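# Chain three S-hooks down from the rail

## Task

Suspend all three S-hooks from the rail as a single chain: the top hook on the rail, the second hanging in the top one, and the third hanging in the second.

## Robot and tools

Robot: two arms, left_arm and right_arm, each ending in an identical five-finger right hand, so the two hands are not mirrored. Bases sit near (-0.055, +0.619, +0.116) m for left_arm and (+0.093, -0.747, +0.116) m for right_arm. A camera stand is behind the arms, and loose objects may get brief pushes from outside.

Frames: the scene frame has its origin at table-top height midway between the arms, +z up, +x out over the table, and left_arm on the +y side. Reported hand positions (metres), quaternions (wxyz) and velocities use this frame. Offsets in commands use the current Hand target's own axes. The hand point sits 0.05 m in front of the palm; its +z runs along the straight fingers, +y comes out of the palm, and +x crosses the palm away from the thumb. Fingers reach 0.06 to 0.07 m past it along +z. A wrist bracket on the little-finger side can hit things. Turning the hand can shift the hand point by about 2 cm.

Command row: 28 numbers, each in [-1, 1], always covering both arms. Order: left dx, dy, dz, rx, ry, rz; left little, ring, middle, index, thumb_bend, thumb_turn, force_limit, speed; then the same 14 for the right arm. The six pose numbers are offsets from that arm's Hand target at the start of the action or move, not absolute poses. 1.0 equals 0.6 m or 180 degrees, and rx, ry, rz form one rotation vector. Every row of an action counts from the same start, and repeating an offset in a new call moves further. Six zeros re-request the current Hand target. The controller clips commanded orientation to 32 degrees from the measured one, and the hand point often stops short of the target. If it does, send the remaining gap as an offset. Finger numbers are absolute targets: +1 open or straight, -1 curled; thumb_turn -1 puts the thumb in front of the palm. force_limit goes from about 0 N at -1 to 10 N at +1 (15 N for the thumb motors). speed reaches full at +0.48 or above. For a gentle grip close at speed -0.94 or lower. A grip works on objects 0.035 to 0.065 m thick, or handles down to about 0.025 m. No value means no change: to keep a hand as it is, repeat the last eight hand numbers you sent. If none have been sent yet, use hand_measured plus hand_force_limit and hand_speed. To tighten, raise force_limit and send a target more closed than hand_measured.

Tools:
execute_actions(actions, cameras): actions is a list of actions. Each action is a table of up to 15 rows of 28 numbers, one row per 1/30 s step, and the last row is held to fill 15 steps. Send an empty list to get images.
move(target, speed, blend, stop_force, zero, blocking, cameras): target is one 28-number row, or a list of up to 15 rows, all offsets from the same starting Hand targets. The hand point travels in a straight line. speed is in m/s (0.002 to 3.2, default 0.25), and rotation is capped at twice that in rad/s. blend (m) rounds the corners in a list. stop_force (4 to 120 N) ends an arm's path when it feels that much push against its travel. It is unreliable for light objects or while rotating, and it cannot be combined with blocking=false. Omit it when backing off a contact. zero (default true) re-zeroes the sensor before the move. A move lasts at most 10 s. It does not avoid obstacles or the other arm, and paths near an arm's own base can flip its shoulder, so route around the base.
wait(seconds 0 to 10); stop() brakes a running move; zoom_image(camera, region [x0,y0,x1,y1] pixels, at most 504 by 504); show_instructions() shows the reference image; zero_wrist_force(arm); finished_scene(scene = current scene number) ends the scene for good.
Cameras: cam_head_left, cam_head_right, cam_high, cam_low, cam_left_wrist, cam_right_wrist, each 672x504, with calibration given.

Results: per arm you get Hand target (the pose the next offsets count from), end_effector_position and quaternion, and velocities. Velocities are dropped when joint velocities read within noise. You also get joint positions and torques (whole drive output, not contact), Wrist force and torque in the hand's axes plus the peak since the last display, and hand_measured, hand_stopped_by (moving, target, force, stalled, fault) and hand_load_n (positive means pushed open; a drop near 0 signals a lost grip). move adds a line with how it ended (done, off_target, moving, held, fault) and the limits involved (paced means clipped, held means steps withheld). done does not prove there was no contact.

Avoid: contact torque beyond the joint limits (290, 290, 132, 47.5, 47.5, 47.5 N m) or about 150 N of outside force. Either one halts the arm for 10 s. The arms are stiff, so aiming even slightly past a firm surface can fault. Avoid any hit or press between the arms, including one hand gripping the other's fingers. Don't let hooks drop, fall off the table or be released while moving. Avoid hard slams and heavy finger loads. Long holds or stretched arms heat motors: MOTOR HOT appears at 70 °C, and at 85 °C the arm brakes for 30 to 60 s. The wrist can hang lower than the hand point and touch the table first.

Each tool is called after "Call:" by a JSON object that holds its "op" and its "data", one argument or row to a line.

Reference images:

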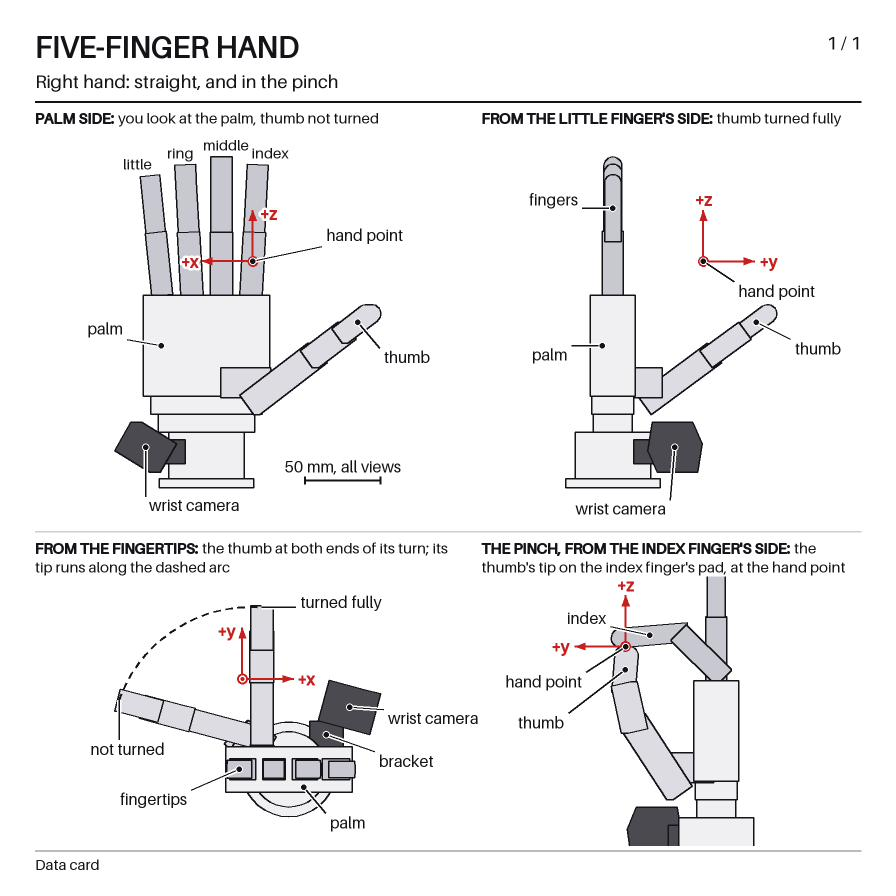

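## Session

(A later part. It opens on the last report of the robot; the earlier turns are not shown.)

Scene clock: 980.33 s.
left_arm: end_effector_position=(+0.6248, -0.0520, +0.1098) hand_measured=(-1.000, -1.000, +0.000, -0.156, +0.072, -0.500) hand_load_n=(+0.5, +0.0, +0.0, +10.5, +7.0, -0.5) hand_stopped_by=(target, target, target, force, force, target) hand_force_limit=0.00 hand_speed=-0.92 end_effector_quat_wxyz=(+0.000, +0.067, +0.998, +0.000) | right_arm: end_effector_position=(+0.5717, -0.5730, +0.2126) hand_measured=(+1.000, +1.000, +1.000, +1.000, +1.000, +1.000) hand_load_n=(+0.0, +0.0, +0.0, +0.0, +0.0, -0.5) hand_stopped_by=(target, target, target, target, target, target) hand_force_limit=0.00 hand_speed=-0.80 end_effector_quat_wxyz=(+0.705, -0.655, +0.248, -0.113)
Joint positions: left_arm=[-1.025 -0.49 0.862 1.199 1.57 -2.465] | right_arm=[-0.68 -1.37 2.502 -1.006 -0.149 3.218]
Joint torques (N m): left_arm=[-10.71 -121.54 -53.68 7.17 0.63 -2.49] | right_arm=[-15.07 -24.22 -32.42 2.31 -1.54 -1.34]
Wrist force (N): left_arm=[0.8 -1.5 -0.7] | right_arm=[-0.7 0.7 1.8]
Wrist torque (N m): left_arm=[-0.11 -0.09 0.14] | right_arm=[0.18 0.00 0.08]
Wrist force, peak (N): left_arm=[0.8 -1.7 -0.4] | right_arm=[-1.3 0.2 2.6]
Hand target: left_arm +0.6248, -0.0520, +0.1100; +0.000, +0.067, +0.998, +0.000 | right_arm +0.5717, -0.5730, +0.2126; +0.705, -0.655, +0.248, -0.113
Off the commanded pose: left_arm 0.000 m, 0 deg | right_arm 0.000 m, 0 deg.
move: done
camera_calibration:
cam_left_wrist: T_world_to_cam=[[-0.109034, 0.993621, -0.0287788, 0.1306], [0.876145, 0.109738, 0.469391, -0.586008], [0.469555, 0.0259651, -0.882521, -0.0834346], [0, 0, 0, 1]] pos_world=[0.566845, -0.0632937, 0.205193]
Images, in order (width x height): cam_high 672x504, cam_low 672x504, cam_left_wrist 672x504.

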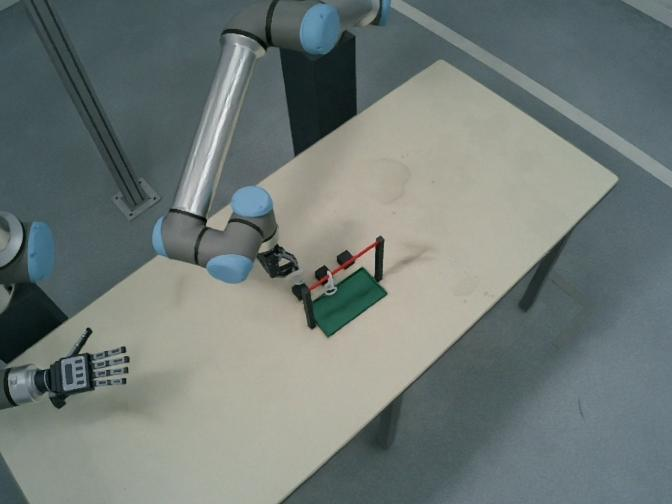

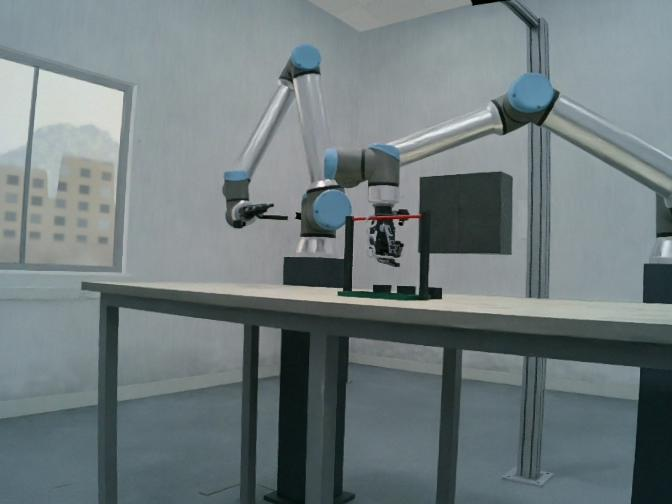

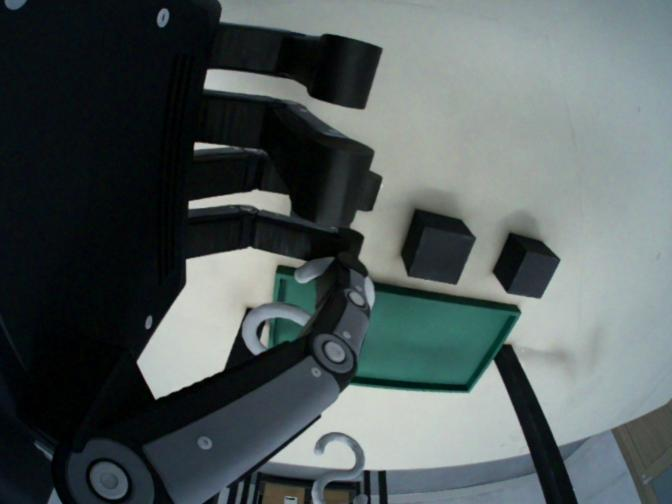

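Call:
{"op": "move", "data": {
  "target": [-0.0037,0.0375,-0.1167,0.3229,-0.1779,0.2088,-1,-1,0.0,-0.45,-0.1,-0.5,0.0,-0.92,0,0,0,0,0,0,1,1,1,1,1,1,0,-0.8],
  "speed": 0.25,
  "cameras": ["all"]
}}

Call:
{"op": "zoom_image", "data": {
  "camera": "cam_low",
  "region": [350, 205, 400, 265]
}}

Call:
{"op": "zoom_image", "data": {
  "camera": "cam_head_left",
  "region": [220, 185, 300, 245]
}}

Call:
{"op": "zoom_image", "data": {
  "camera": "cam_head_right",
  "region": [220, 185, 300, 245]
}}

Call:
{"op": "zoom_image", "data": {
  "camera": "cam_high",
  "region": [290, 245, 360, 305]
}}

Scene clock: 1004.03 s.
left_arm: end_effector_position=(+0.6300, -0.0300, +0.1800) hand_measured=(-1.000, -1.000, +0.000, -0.156, +0.072, -0.500) hand_load_n=(+0.0, +0.0, +0.0, +10.5, +7.0, -1.0) hand_stopped_by=(target, target, target, force, force, target) hand_force_limit=0.00 hand_speed=-0.92 end_effector_quat_wxyz=(+0.227, +0.356, +0.765, -0.487) | right_arm: end_effector_position=(+0.5717, -0.5730, +0.2126) hand_measured=(+1.000, +1.000, +1.000, +1.000, +1.000, +1.000) hand_load_n=(+0.0, +0.0, +0.0, +0.0, +0.0, +0.0) hand_stopped_by=(target, target, target, target, target, target) hand_force_limit=0.00 hand_speed=-0.80 end_effector_quat_wxyz=(+0.705, -0.655, +0.248, -0.113)
Joint positions: left_arm=[-0.821 -0.937 1.669 -0.166 2.233 -1.896] | right_arm=[-0.68 -1.37 2.502 -1.006 -0.149 3.218]
Joint torques (N m): left_arm=[17.26 -70.69 -19.41 -0.84 3.83 -1.1] | right_arm=[-14.81 -26.96 -32.03 2.49 -1.59 -1.32]
Wrist force (N): left_arm=[0.9 -1.8 0.2] | right_arm=[-1.4 0.1 2.0]
Wrist torque (N m): left_arm=[-0.23 -0.14 0.00] | right_arm=[0.07 0.10 0.03]
Wrist force, peak (N): left_arm=[1.5 -2.4 -0.9] | right_arm=[-0.8 0.7 2.6]
Hand target: left_arm +0.6300, -0.0300, +0.1800; +0.227, +0.356, +0.765, -0.487 | right_arm +0.5717, -0.5730, +0.2126; +0.705, -0.655, +0.248, -0.113
Off the commanded pose: left_arm 0.000 m, 0 deg | right_arm 0.000 m, 0 deg.
move: done
camera_calibration:
cam_left_wrist: T_world_to_cam=[[0.588498, 0.315918, -0.744222, -0.219613], [0.721458, 0.210279, 0.659759, -0.559745], [0.364924, -0.925191, -0.104173, -0.127225], [0, 0, 0, 1]] pos_world=[0.579502, 0.069375, 0.192603]
cam_right_wrist: T_world_to_cam=[[-0.000297512, 0.00019611, -1, 0.21702], [-0.999998, 0.00204868, 0.000297913, 0.58183], [0.00204874, 0.999998, 0.0001955, 0.694736], [0, 0, 0, 1]] pos_world=[0.58047, -0.695969, 0.21671]

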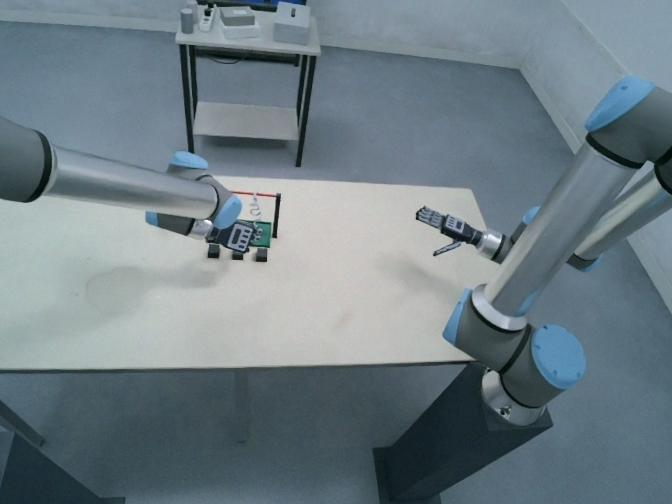

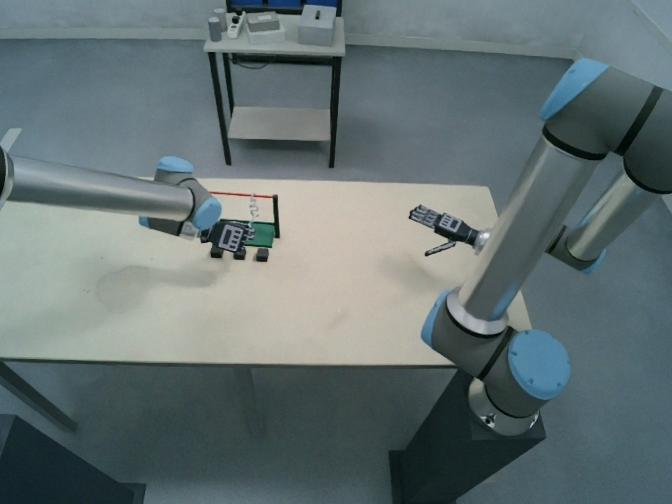

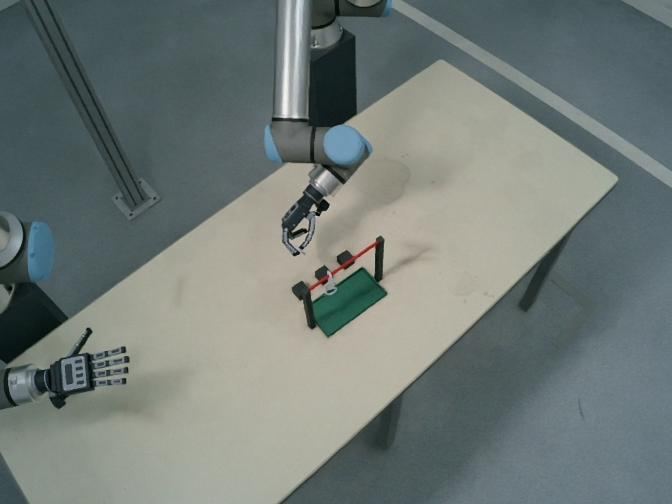

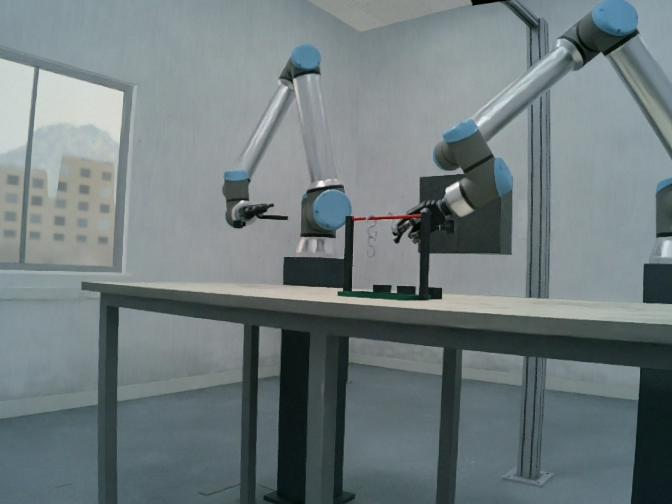

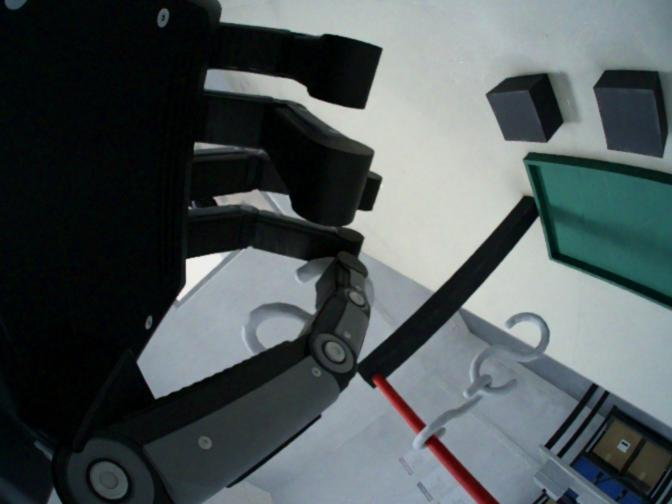

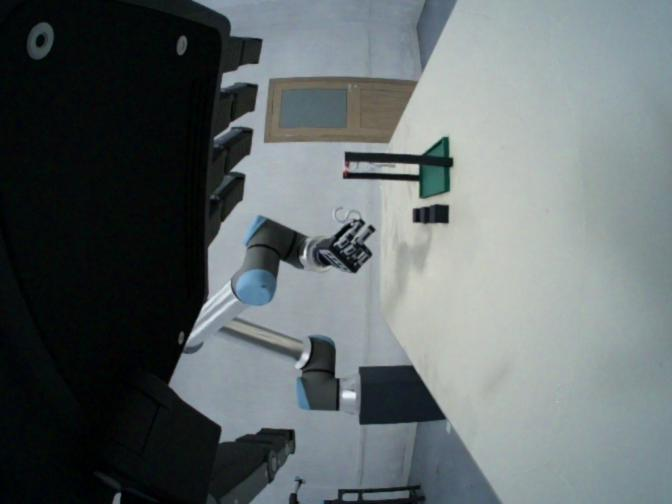

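Scaled by 8.400 from the camera's 672x504 image, which has a finer 960x720 frame.

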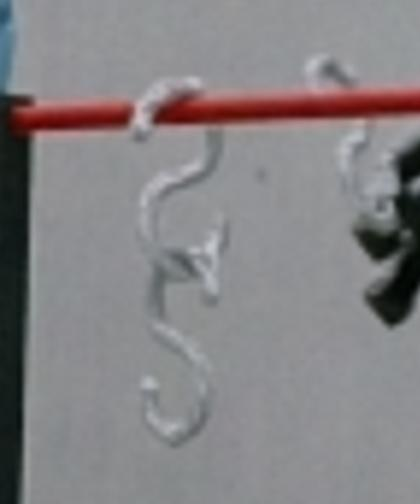

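Scaled by 6.300 from the camera's 672x504 image, which has a finer 960x720 frame.

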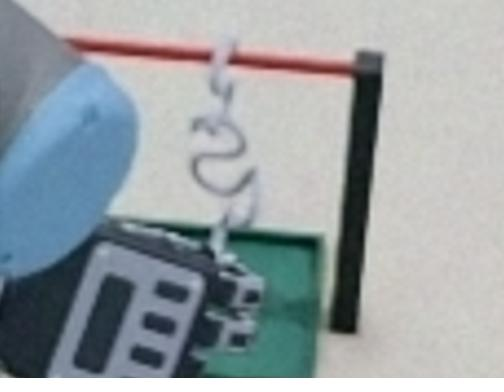

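Scaled by 6.300 from the camera's 672x504 image, which has a finer 960x720 frame.

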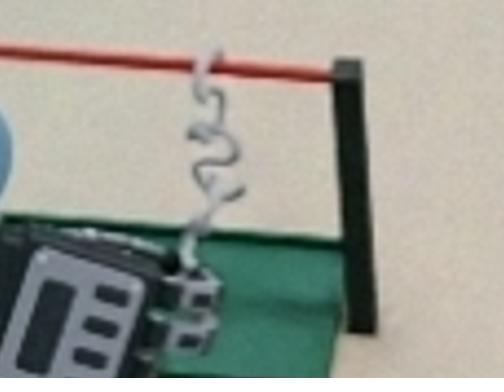

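Scaled by 7.200 from the camera's 672x504 image, which has a finer 960x720 frame.

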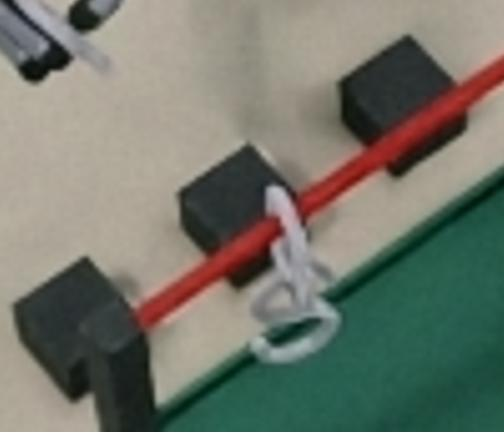

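Call:
{"op": "move", "data": {
  "target": [0,0,0,0,0,0,-1,-1,0.0,-0.45,-0.1,-0.5,0.0,-0.92,-0.1985,0.123,0.4932,0,0,0,1,1,1,1,1,1,0,-0.8],
  "speed": 0.25,
  "cameras": ["cam_right_wrist"]
}}

Call:
{"op": "zoom_image", "data": {
  "camera": "cam_right_wrist",
  "region": [290, 80, 450, 240]
}}

Scene clock: 1014.17 s.
left_arm: end_effector_position=(+0.6300, -0.0300, +0.1800) hand_measured=(-1.000, -1.000, +0.000, -0.156, +0.072, -0.500) hand_load_n=(+0.5, +0.0, +0.0, +10.5, +6.5, -1.0) hand_stopped_by=(target, target, target, force, force, target) hand_force_limit=0.00 hand_speed=-0.92 end_effector_quat_wxyz=(+0.227, +0.356, +0.765, -0.487) | right_arm: end_effector_position=(+0.6052, -0.2503, +0.1697) hand_measured=(+1.000, +1.000, +1.000, +1.000, +1.000, +1.000) hand_load_n=(+0.0, +0.0, +0.0, +0.0, +0.0, +0.0) hand_stopped_by=(target, target, target, target, target, target) hand_force_limit=0.00 hand_speed=-0.80 end_effector_quat_wxyz=(+0.705, -0.655, +0.248, -0.113)
Joint positions: left_arm=[-0.821 -0.937 1.669 -0.167 2.233 -1.896] | right_arm=[0.147 -1.191 2.37 -1.209 0.679 3.367]
Joint torques (N m): left_arm=[17.11 -71.2 -20.74 -1.59 4.28 -2.41] | right_arm=[12.95 -40.24 -33.05 1.31 2.53 -1.62]
Wrist force (N): left_arm=[0.9 -1.7 0.1] | right_arm=[-1.7 0.5 1.5]
Wrist torque (N m): left_arm=[-0.20 -0.13 0.01] | right_arm=[0.16 0.20 -0.01]
Wrist force, peak (N): left_arm=[1.1 -2.1 0.2] | right_arm=[-1.6 0.9 3.1]
Hand target: left_arm +0.6300, -0.0300, +0.1800; +0.227, +0.356, +0.765, -0.487 | right_arm +0.6053, -0.2502, +0.1697; +0.705, -0.655, +0.248, -0.113
Off the commanded pose: left_arm 0.000 m, 0 deg | right_arm 0.000 m, 0 deg.
move: done
camera_calibration:
cam_right_wrist: T_world_to_cam=[[-0.000298615, 0.000196108, -1, 0.174167], [-0.999998, 0.00204867, 0.000299016, 0.614681], [0.00204873, 0.999998, 0.000195496, 0.371876], [0, 0, 0, 1]] pos_world=[0.61397, -0.373169, 0.17391]
Images, in order (width x height): cam_right_wrist 672x504.

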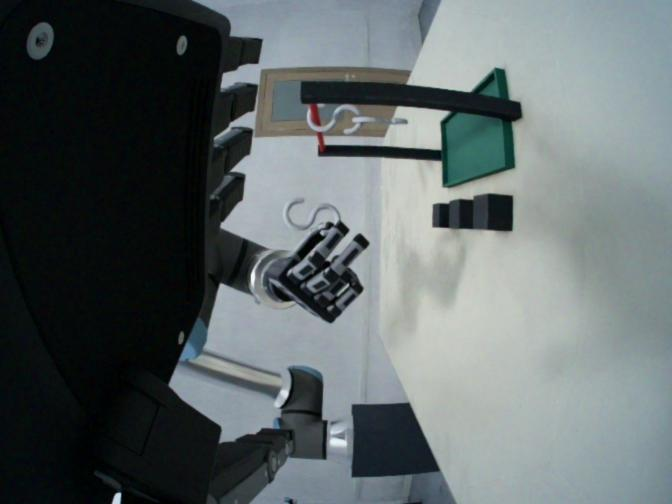

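Scaled by 3.150 from the camera's 672x504 image, which has a finer 960x720 frame.

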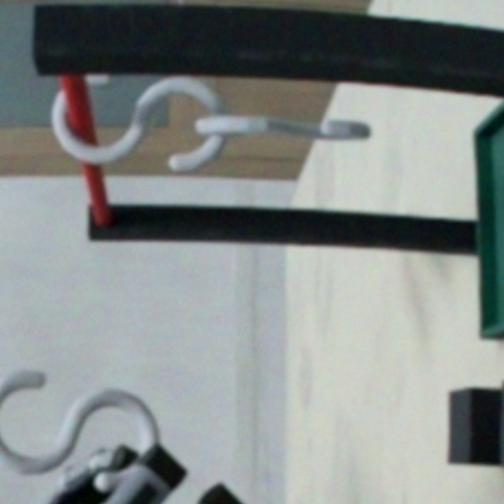

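Call:
{"op": "zoom_image", "data": {
  "camera": "cam_right_wrist",
  "region": [300, 90, 420, 150]
}}

Call:
{"op": "zoom_image", "data": {
  "camera": "cam_right_wrist",
  "region": [270, 180, 360, 270]
}}

Scaled by 4.200 from the camera's 672x504 image, which has a finer 960x720 frame.

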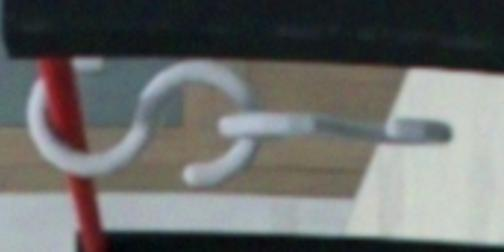

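Scaled by 5.600 from the camera's 672x504 image, which has a finer 960x720 frame.

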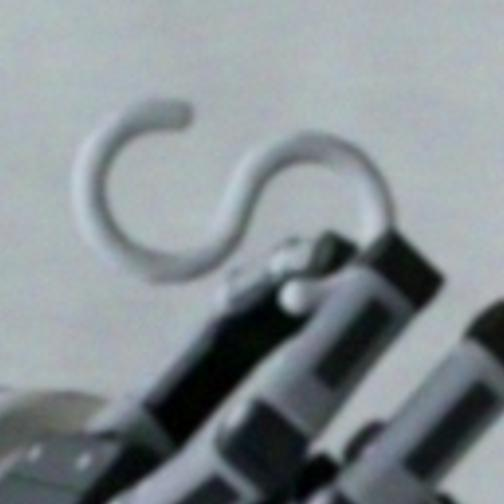

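Call:
{"op": "move", "data": {
  "target": [0.0476,0.1596,0.0594,0,0,0,-1,-1,0.0,-0.45,-0.1,-0.5,0.0,-0.92,0,0,0,0,0,0,1,1,1,1,1,1,0,-0.8],
  "speed": 0.1,
  "cameras": ["cam_right_wrist","cam_low","cam_head_left","cam_head_right","cam_high"]
}}

Call:
{"op": "zoom_image", "data": {
  "camera": "cam_right_wrist",
  "region": [300, 90, 450, 200]
}}

Call:
{"op": "zoom_image", "data": {
  "camera": "cam_low",
  "region": [350, 205, 410, 265]
}}

Call:
{"op": "zoom_image", "data": {
  "camera": "cam_head_left",
  "region": [230, 185, 280, 235]
}}

Call:
{"op": "zoom_image", "data": {
  "camera": "cam_head_right",
  "region": [230, 185, 280, 235]
}}

Call:
{"op": "zoom_image", "data": {
  "camera": "cam_high",
  "region": [300, 255, 350, 305]
}}

Scene clock: 1036.33 s.
left_arm: end_effector_position=(+0.6850, -0.0270, +0.0895) hand_measured=(-1.000, -1.000, +0.000, -0.156, +0.072, -0.500) hand_load_n=(+0.0, +0.5, +0.0, +10.5, +7.0, -1.0) hand_stopped_by=(target, target, target, force, force, target) hand_force_limit=0.00 hand_speed=-0.92 end_effector_quat_wxyz=(+0.227, +0.356, +0.765, -0.487) | right_arm: end_effector_position=(+0.6053, -0.2502, +0.1697) hand_measured=(+1.000, +1.000, +1.000, +1.000, +1.000, +1.000) hand_load_n=(+0.0, +0.0, +0.0, +0.0, +0.0, -0.5) hand_stopped_by=(target, target, target, target, target, target) hand_force_limit=0.00 hand_speed=-0.80 end_effector_quat_wxyz=(+0.705, -0.655, +0.248, -0.113)
Joint positions: left_arm=[-0.766 -0.775 1.574 -0.208 2.279 -1.857] | right_arm=[0.147 -1.191 2.37 -1.209 0.679 3.367]
Joint torques (N m): left_arm=[16.21 -76.16 -46.32 -1.56 4.5 3.58] | right_arm=[13.07 -39.39 -33.77 1.21 2.18 -1.47]
Wrist force (N): left_arm=[0.7 -1.5 0.3] | right_arm=[-1.2 0.4 1.7]
Wrist torque (N m): left_arm=[-0.11 -0.18 -0.02] | right_arm=[0.14 0.12 0.02]
Wrist force, peak (N): left_arm=[1.0 -2.4 -0.3] | right_arm=[-1.7 0.6 1.9]
Hand target: left_arm +0.6850, -0.0270, +0.0894; +0.227, +0.356, +0.765, -0.487 | right_arm +0.6053, -0.2502, +0.1697; +0.705, -0.655, +0.248, -0.113
Off the commanded pose: left_arm 0.000 m, 0 deg | right_arm 0.000 m, 0 deg.
move: done
camera_calibration:
cam_right_wrist: T_world_to_cam=[[-0.000297512, 0.00019611, -1, 0.174166], [-0.999998, 0.00204868, 0.000297913, 0.614681], [0.00204874, 0.999998, 0.0001955, 0.371776], [0, 0, 0, 1]] pos_world=[0.61397, -0.373069, 0.17391]
Images, in order (width x height): cam_head_left 672x504, cam_head_right 672x504, cam_high 672x504, cam_low 672x504, cam_right_wrist 672x504.

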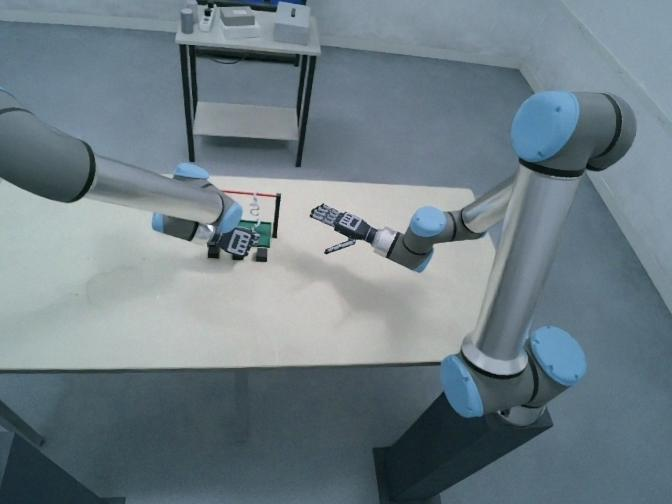

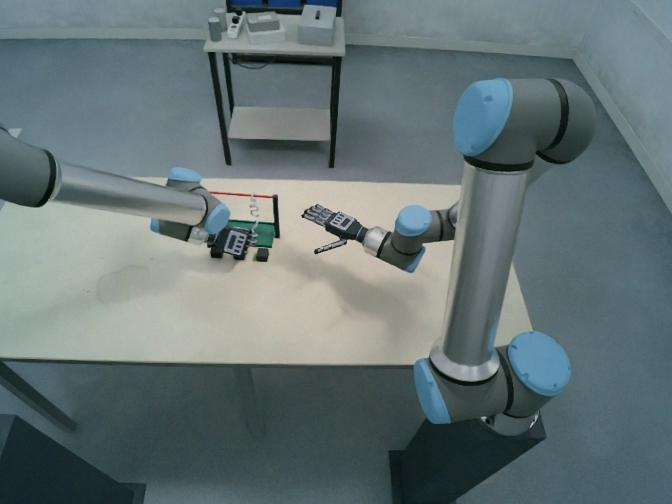

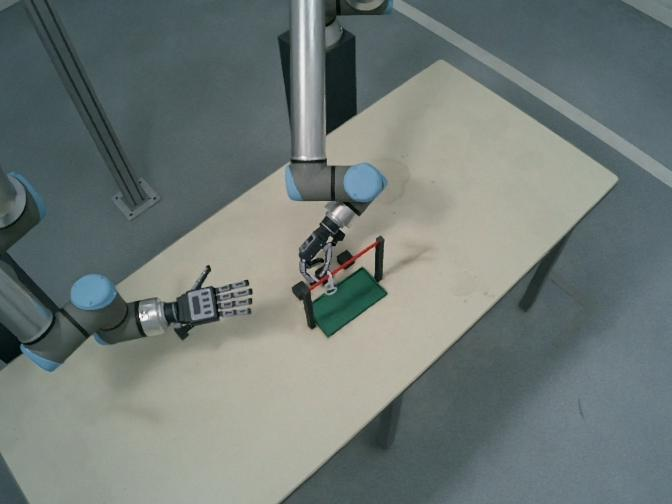

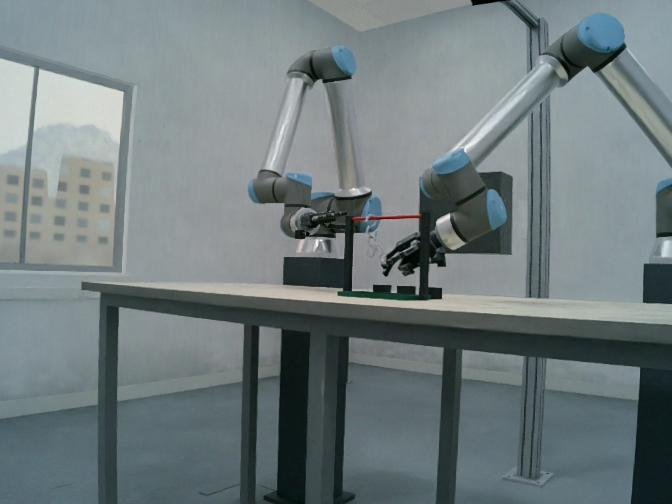

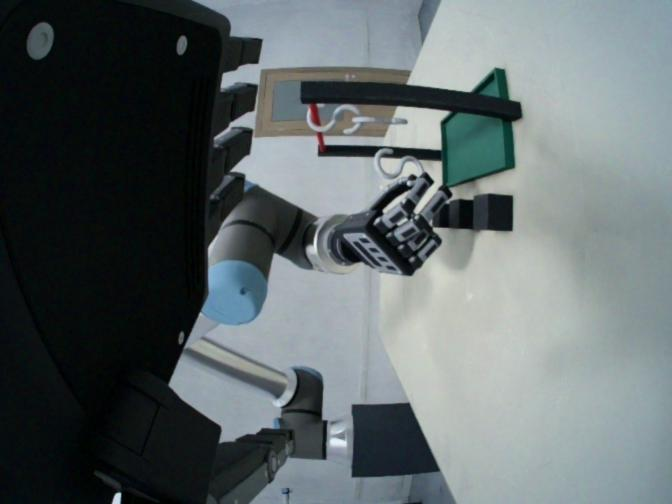

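Scaled by 3.360 from the camera's 672x504 image, which has a finer 960x720 frame.

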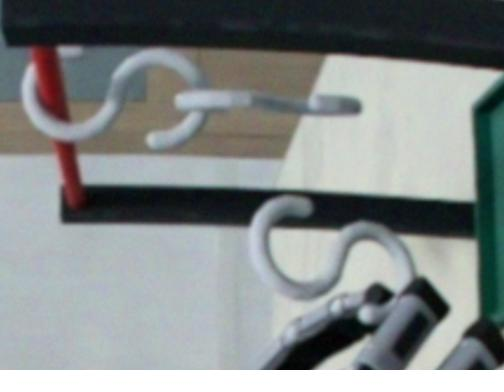

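Scaled by 8.400 from the camera's 672x504 image, which has a finer 960x720 frame.

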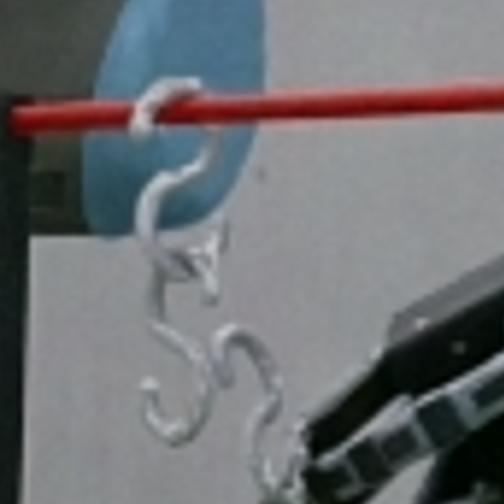

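Scaled by 10.080 from the camera's 672x504 image, which has a finer 960x720 frame.

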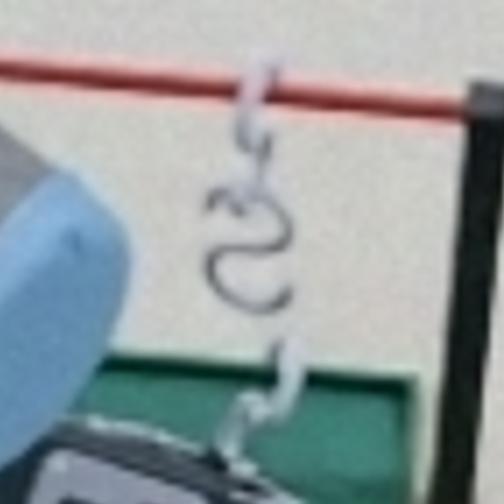

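Scaled by 10.080 from the camera's 672x504 image, which has a finer 960x720 frame.

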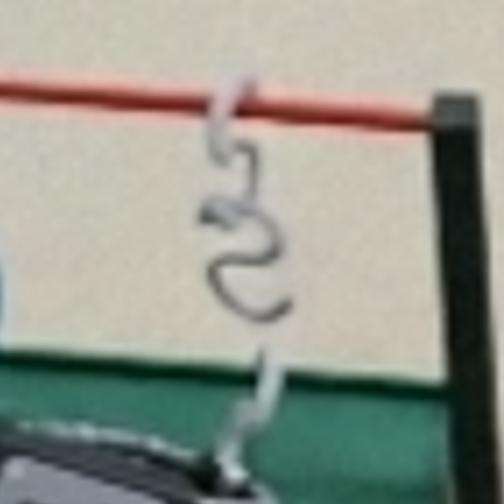

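Scaled by 10.080 from the camera's 672x504 image, which has a finer 960x720 frame.

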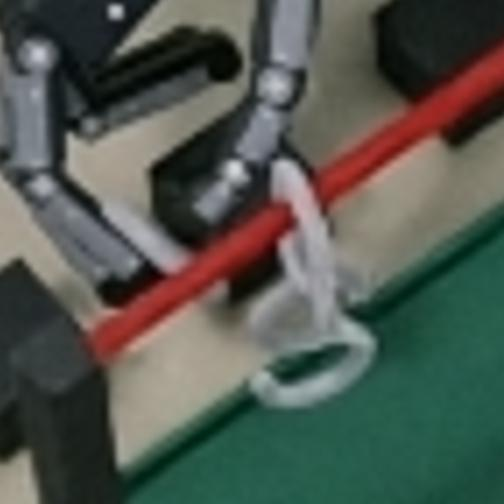

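Call:
{"op": "move", "data": {
  "target": [-0.01405,0.03803,-0.01163,0,0,0,-1,-1,0.0,-0.45,-0.1,-0.5,0.0,-0.92,0,0,0,0,0,0,1,1,1,1,1,1,0,-0.8],
  "speed": 0.04,
  "stop_force": 4,
  "cameras": ["cam_right_wrist","cam_low","cam_head_left","cam_head_right","cam_high"]
}}

Call:
{"op": "zoom_image", "data": {
  "camera": "cam_right_wrist",
  "region": [340, 95, 440, 170]
}}

Call:
{"op": "zoom_image", "data": {
  "camera": "cam_low",
  "region": [355, 215, 405, 265]
}}

Call:
{"op": "zoom_image", "data": {
  "camera": "cam_head_left",
  "region": [240, 195, 275, 230]
}}

Call:
{"op": "zoom_image", "data": {
  "camera": "cam_head_right",
  "region": [240, 195, 275, 230]
}}

Call:
{"op": "zoom_image", "data": {
  "camera": "cam_high",
  "region": [310, 265, 350, 305]
}}

Scene clock: 1047.63 s.
left_arm: end_effector_position=(+0.7079, -0.0172, +0.0849) hand_measured=(-1.000, -1.000, +0.000, -0.156, +0.072, -0.500) hand_load_n=(+0.0, +0.5, +0.0, +10.5, +6.5, -1.0) hand_stopped_by=(target, target, target, force, force, target) hand_force_limit=0.00 hand_speed=-0.92 end_effector_quat_wxyz=(+0.227, +0.356, +0.765, -0.487) | right_arm: end_effector_position=(+0.6053, -0.2502, +0.1697) hand_measured=(+1.000, +1.000, +1.000, +1.000, +1.000, +1.000) hand_load_n=(+0.0, +0.0, +0.0, +0.0, +0.0, +0.0) hand_stopped_by=(target, target, target, target, target, target) hand_force_limit=0.00 hand_speed=-0.80 end_effector_quat_wxyz=(+0.705, -0.655, +0.248, -0.113)
Joint positions: left_arm=[-0.737 -0.75 1.534 -0.179 2.304 -1.835] | right_arm=[0.147 -1.191 2.37 -1.209 0.679 3.367]
Joint torques (N m): left_arm=[16.93 -81.52 -47.37 3.06 4.62 3.32] | right_arm=[12.77 -39.08 -33.87 0.95 2.24 -1.18]
Wrist force (N): left_arm=[1.0 -1.2 0.3] | right_arm=[-1.2 0.7 1.6]
Wrist torque (N m): left_arm=[-0.11 -0.18 0.01] | right_arm=[0.19 0.12 0.03]
Wrist force, peak (N): left_arm=[0.6 -2.0 0.6] | right_arm=[-1.3 0.8 2.1]
Hand target: left_arm +0.7079, -0.0172, +0.0849; +0.227, +0.356, +0.765, -0.487 | right_arm +0.6053, -0.2502, +0.1697; +0.705, -0.655, +0.248, -0.113
Off the commanded pose: left_arm 0.000 m, 0 deg | right_arm 0.000 m, 0 deg.
move: done
camera_calibration:
cam_right_wrist: T_world_to_cam=[[-0.000297512, 0.00019611, -1, 0.174166], [-0.999998, 0.00204868, 0.000297913, 0.614681], [0.00204874, 0.999998, 0.0001955, 0.371776], [0, 0, 0, 1]] pos_world=[0.61397, -0.373069, 0.17391]
Images, in order (width x height): cam_head_left 672x504, cam_head_right 672x504, cam_high 672x504, cam_low 672x504, cam_right_wrist 672x504.

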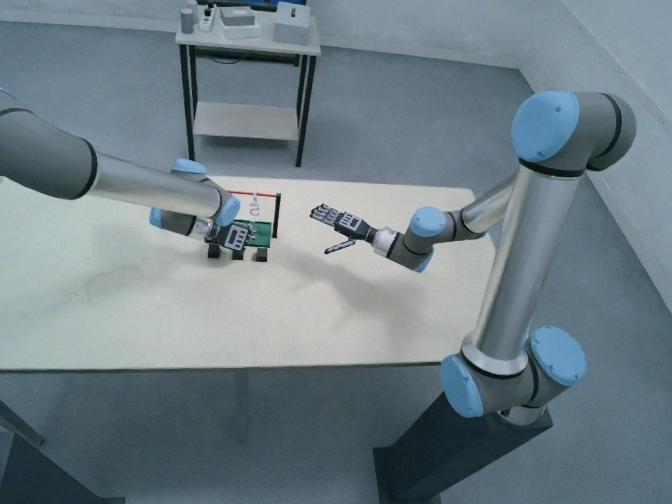

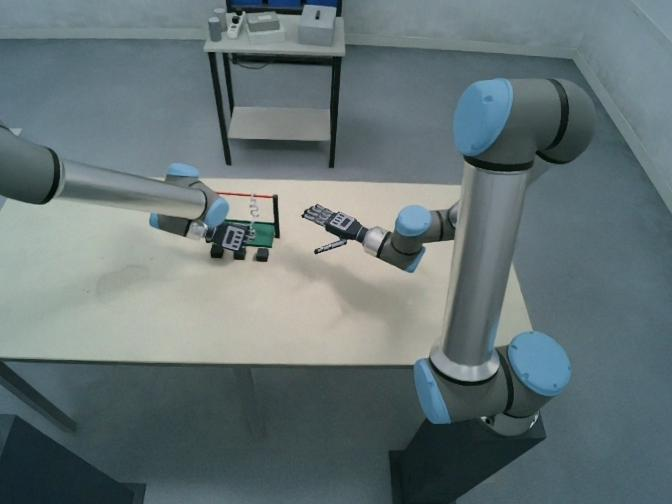

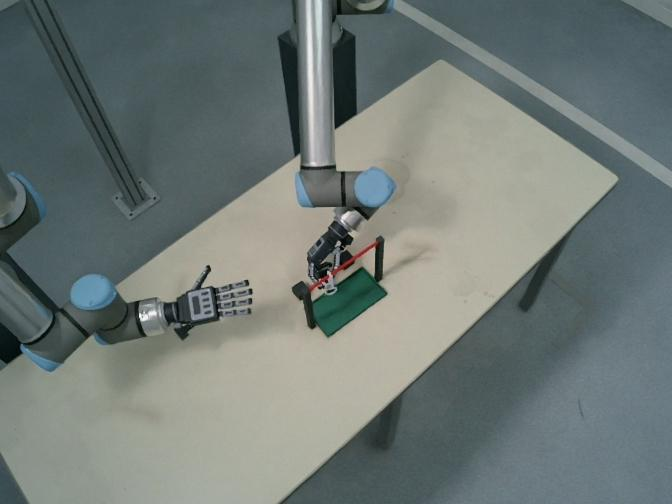

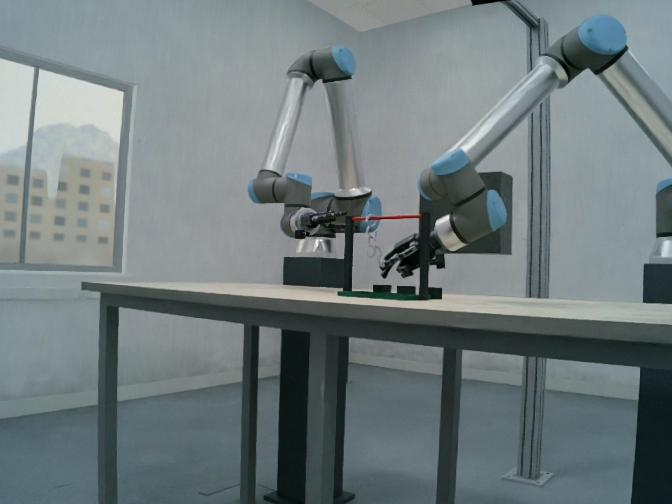

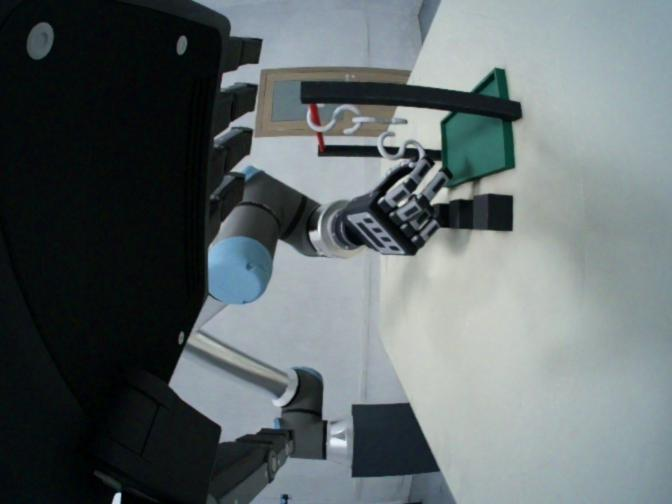

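Scaled by 5.040 from the camera's 672x504 image, which has a finer 960x720 frame.

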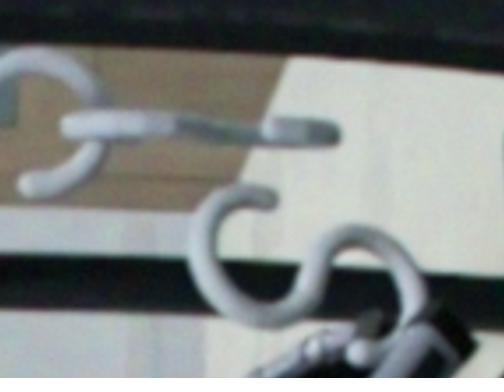

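Scaled by 10.080 from the camera's 672x504 image, which has a finer 960x720 frame.

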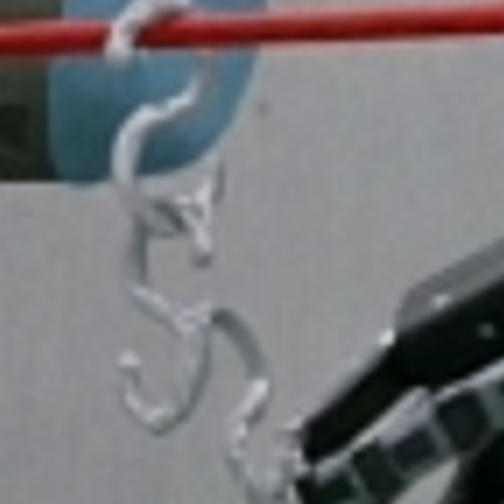

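Scaled by 14.400 from the camera's 672x504 image, which has a finer 960x720 frame.

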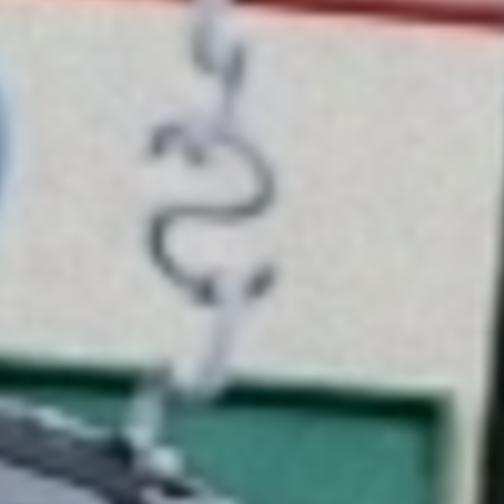

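Scaled by 14.400 from the camera's 672x504 image, which has a finer 960x720 frame.

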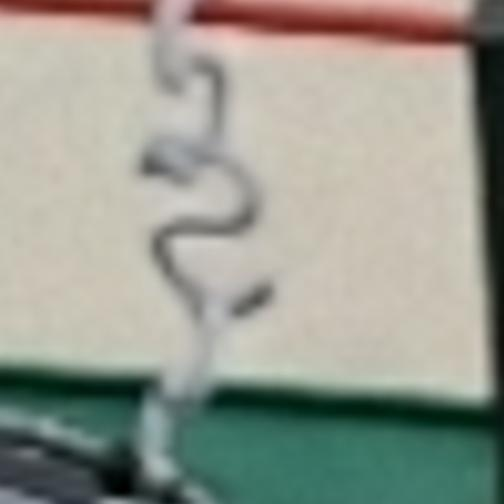

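Scaled by 12.600 from the camera's 672x504 image, which has a finer 960x720 frame.

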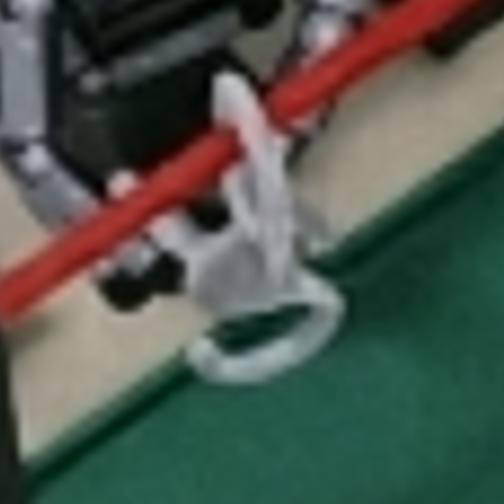

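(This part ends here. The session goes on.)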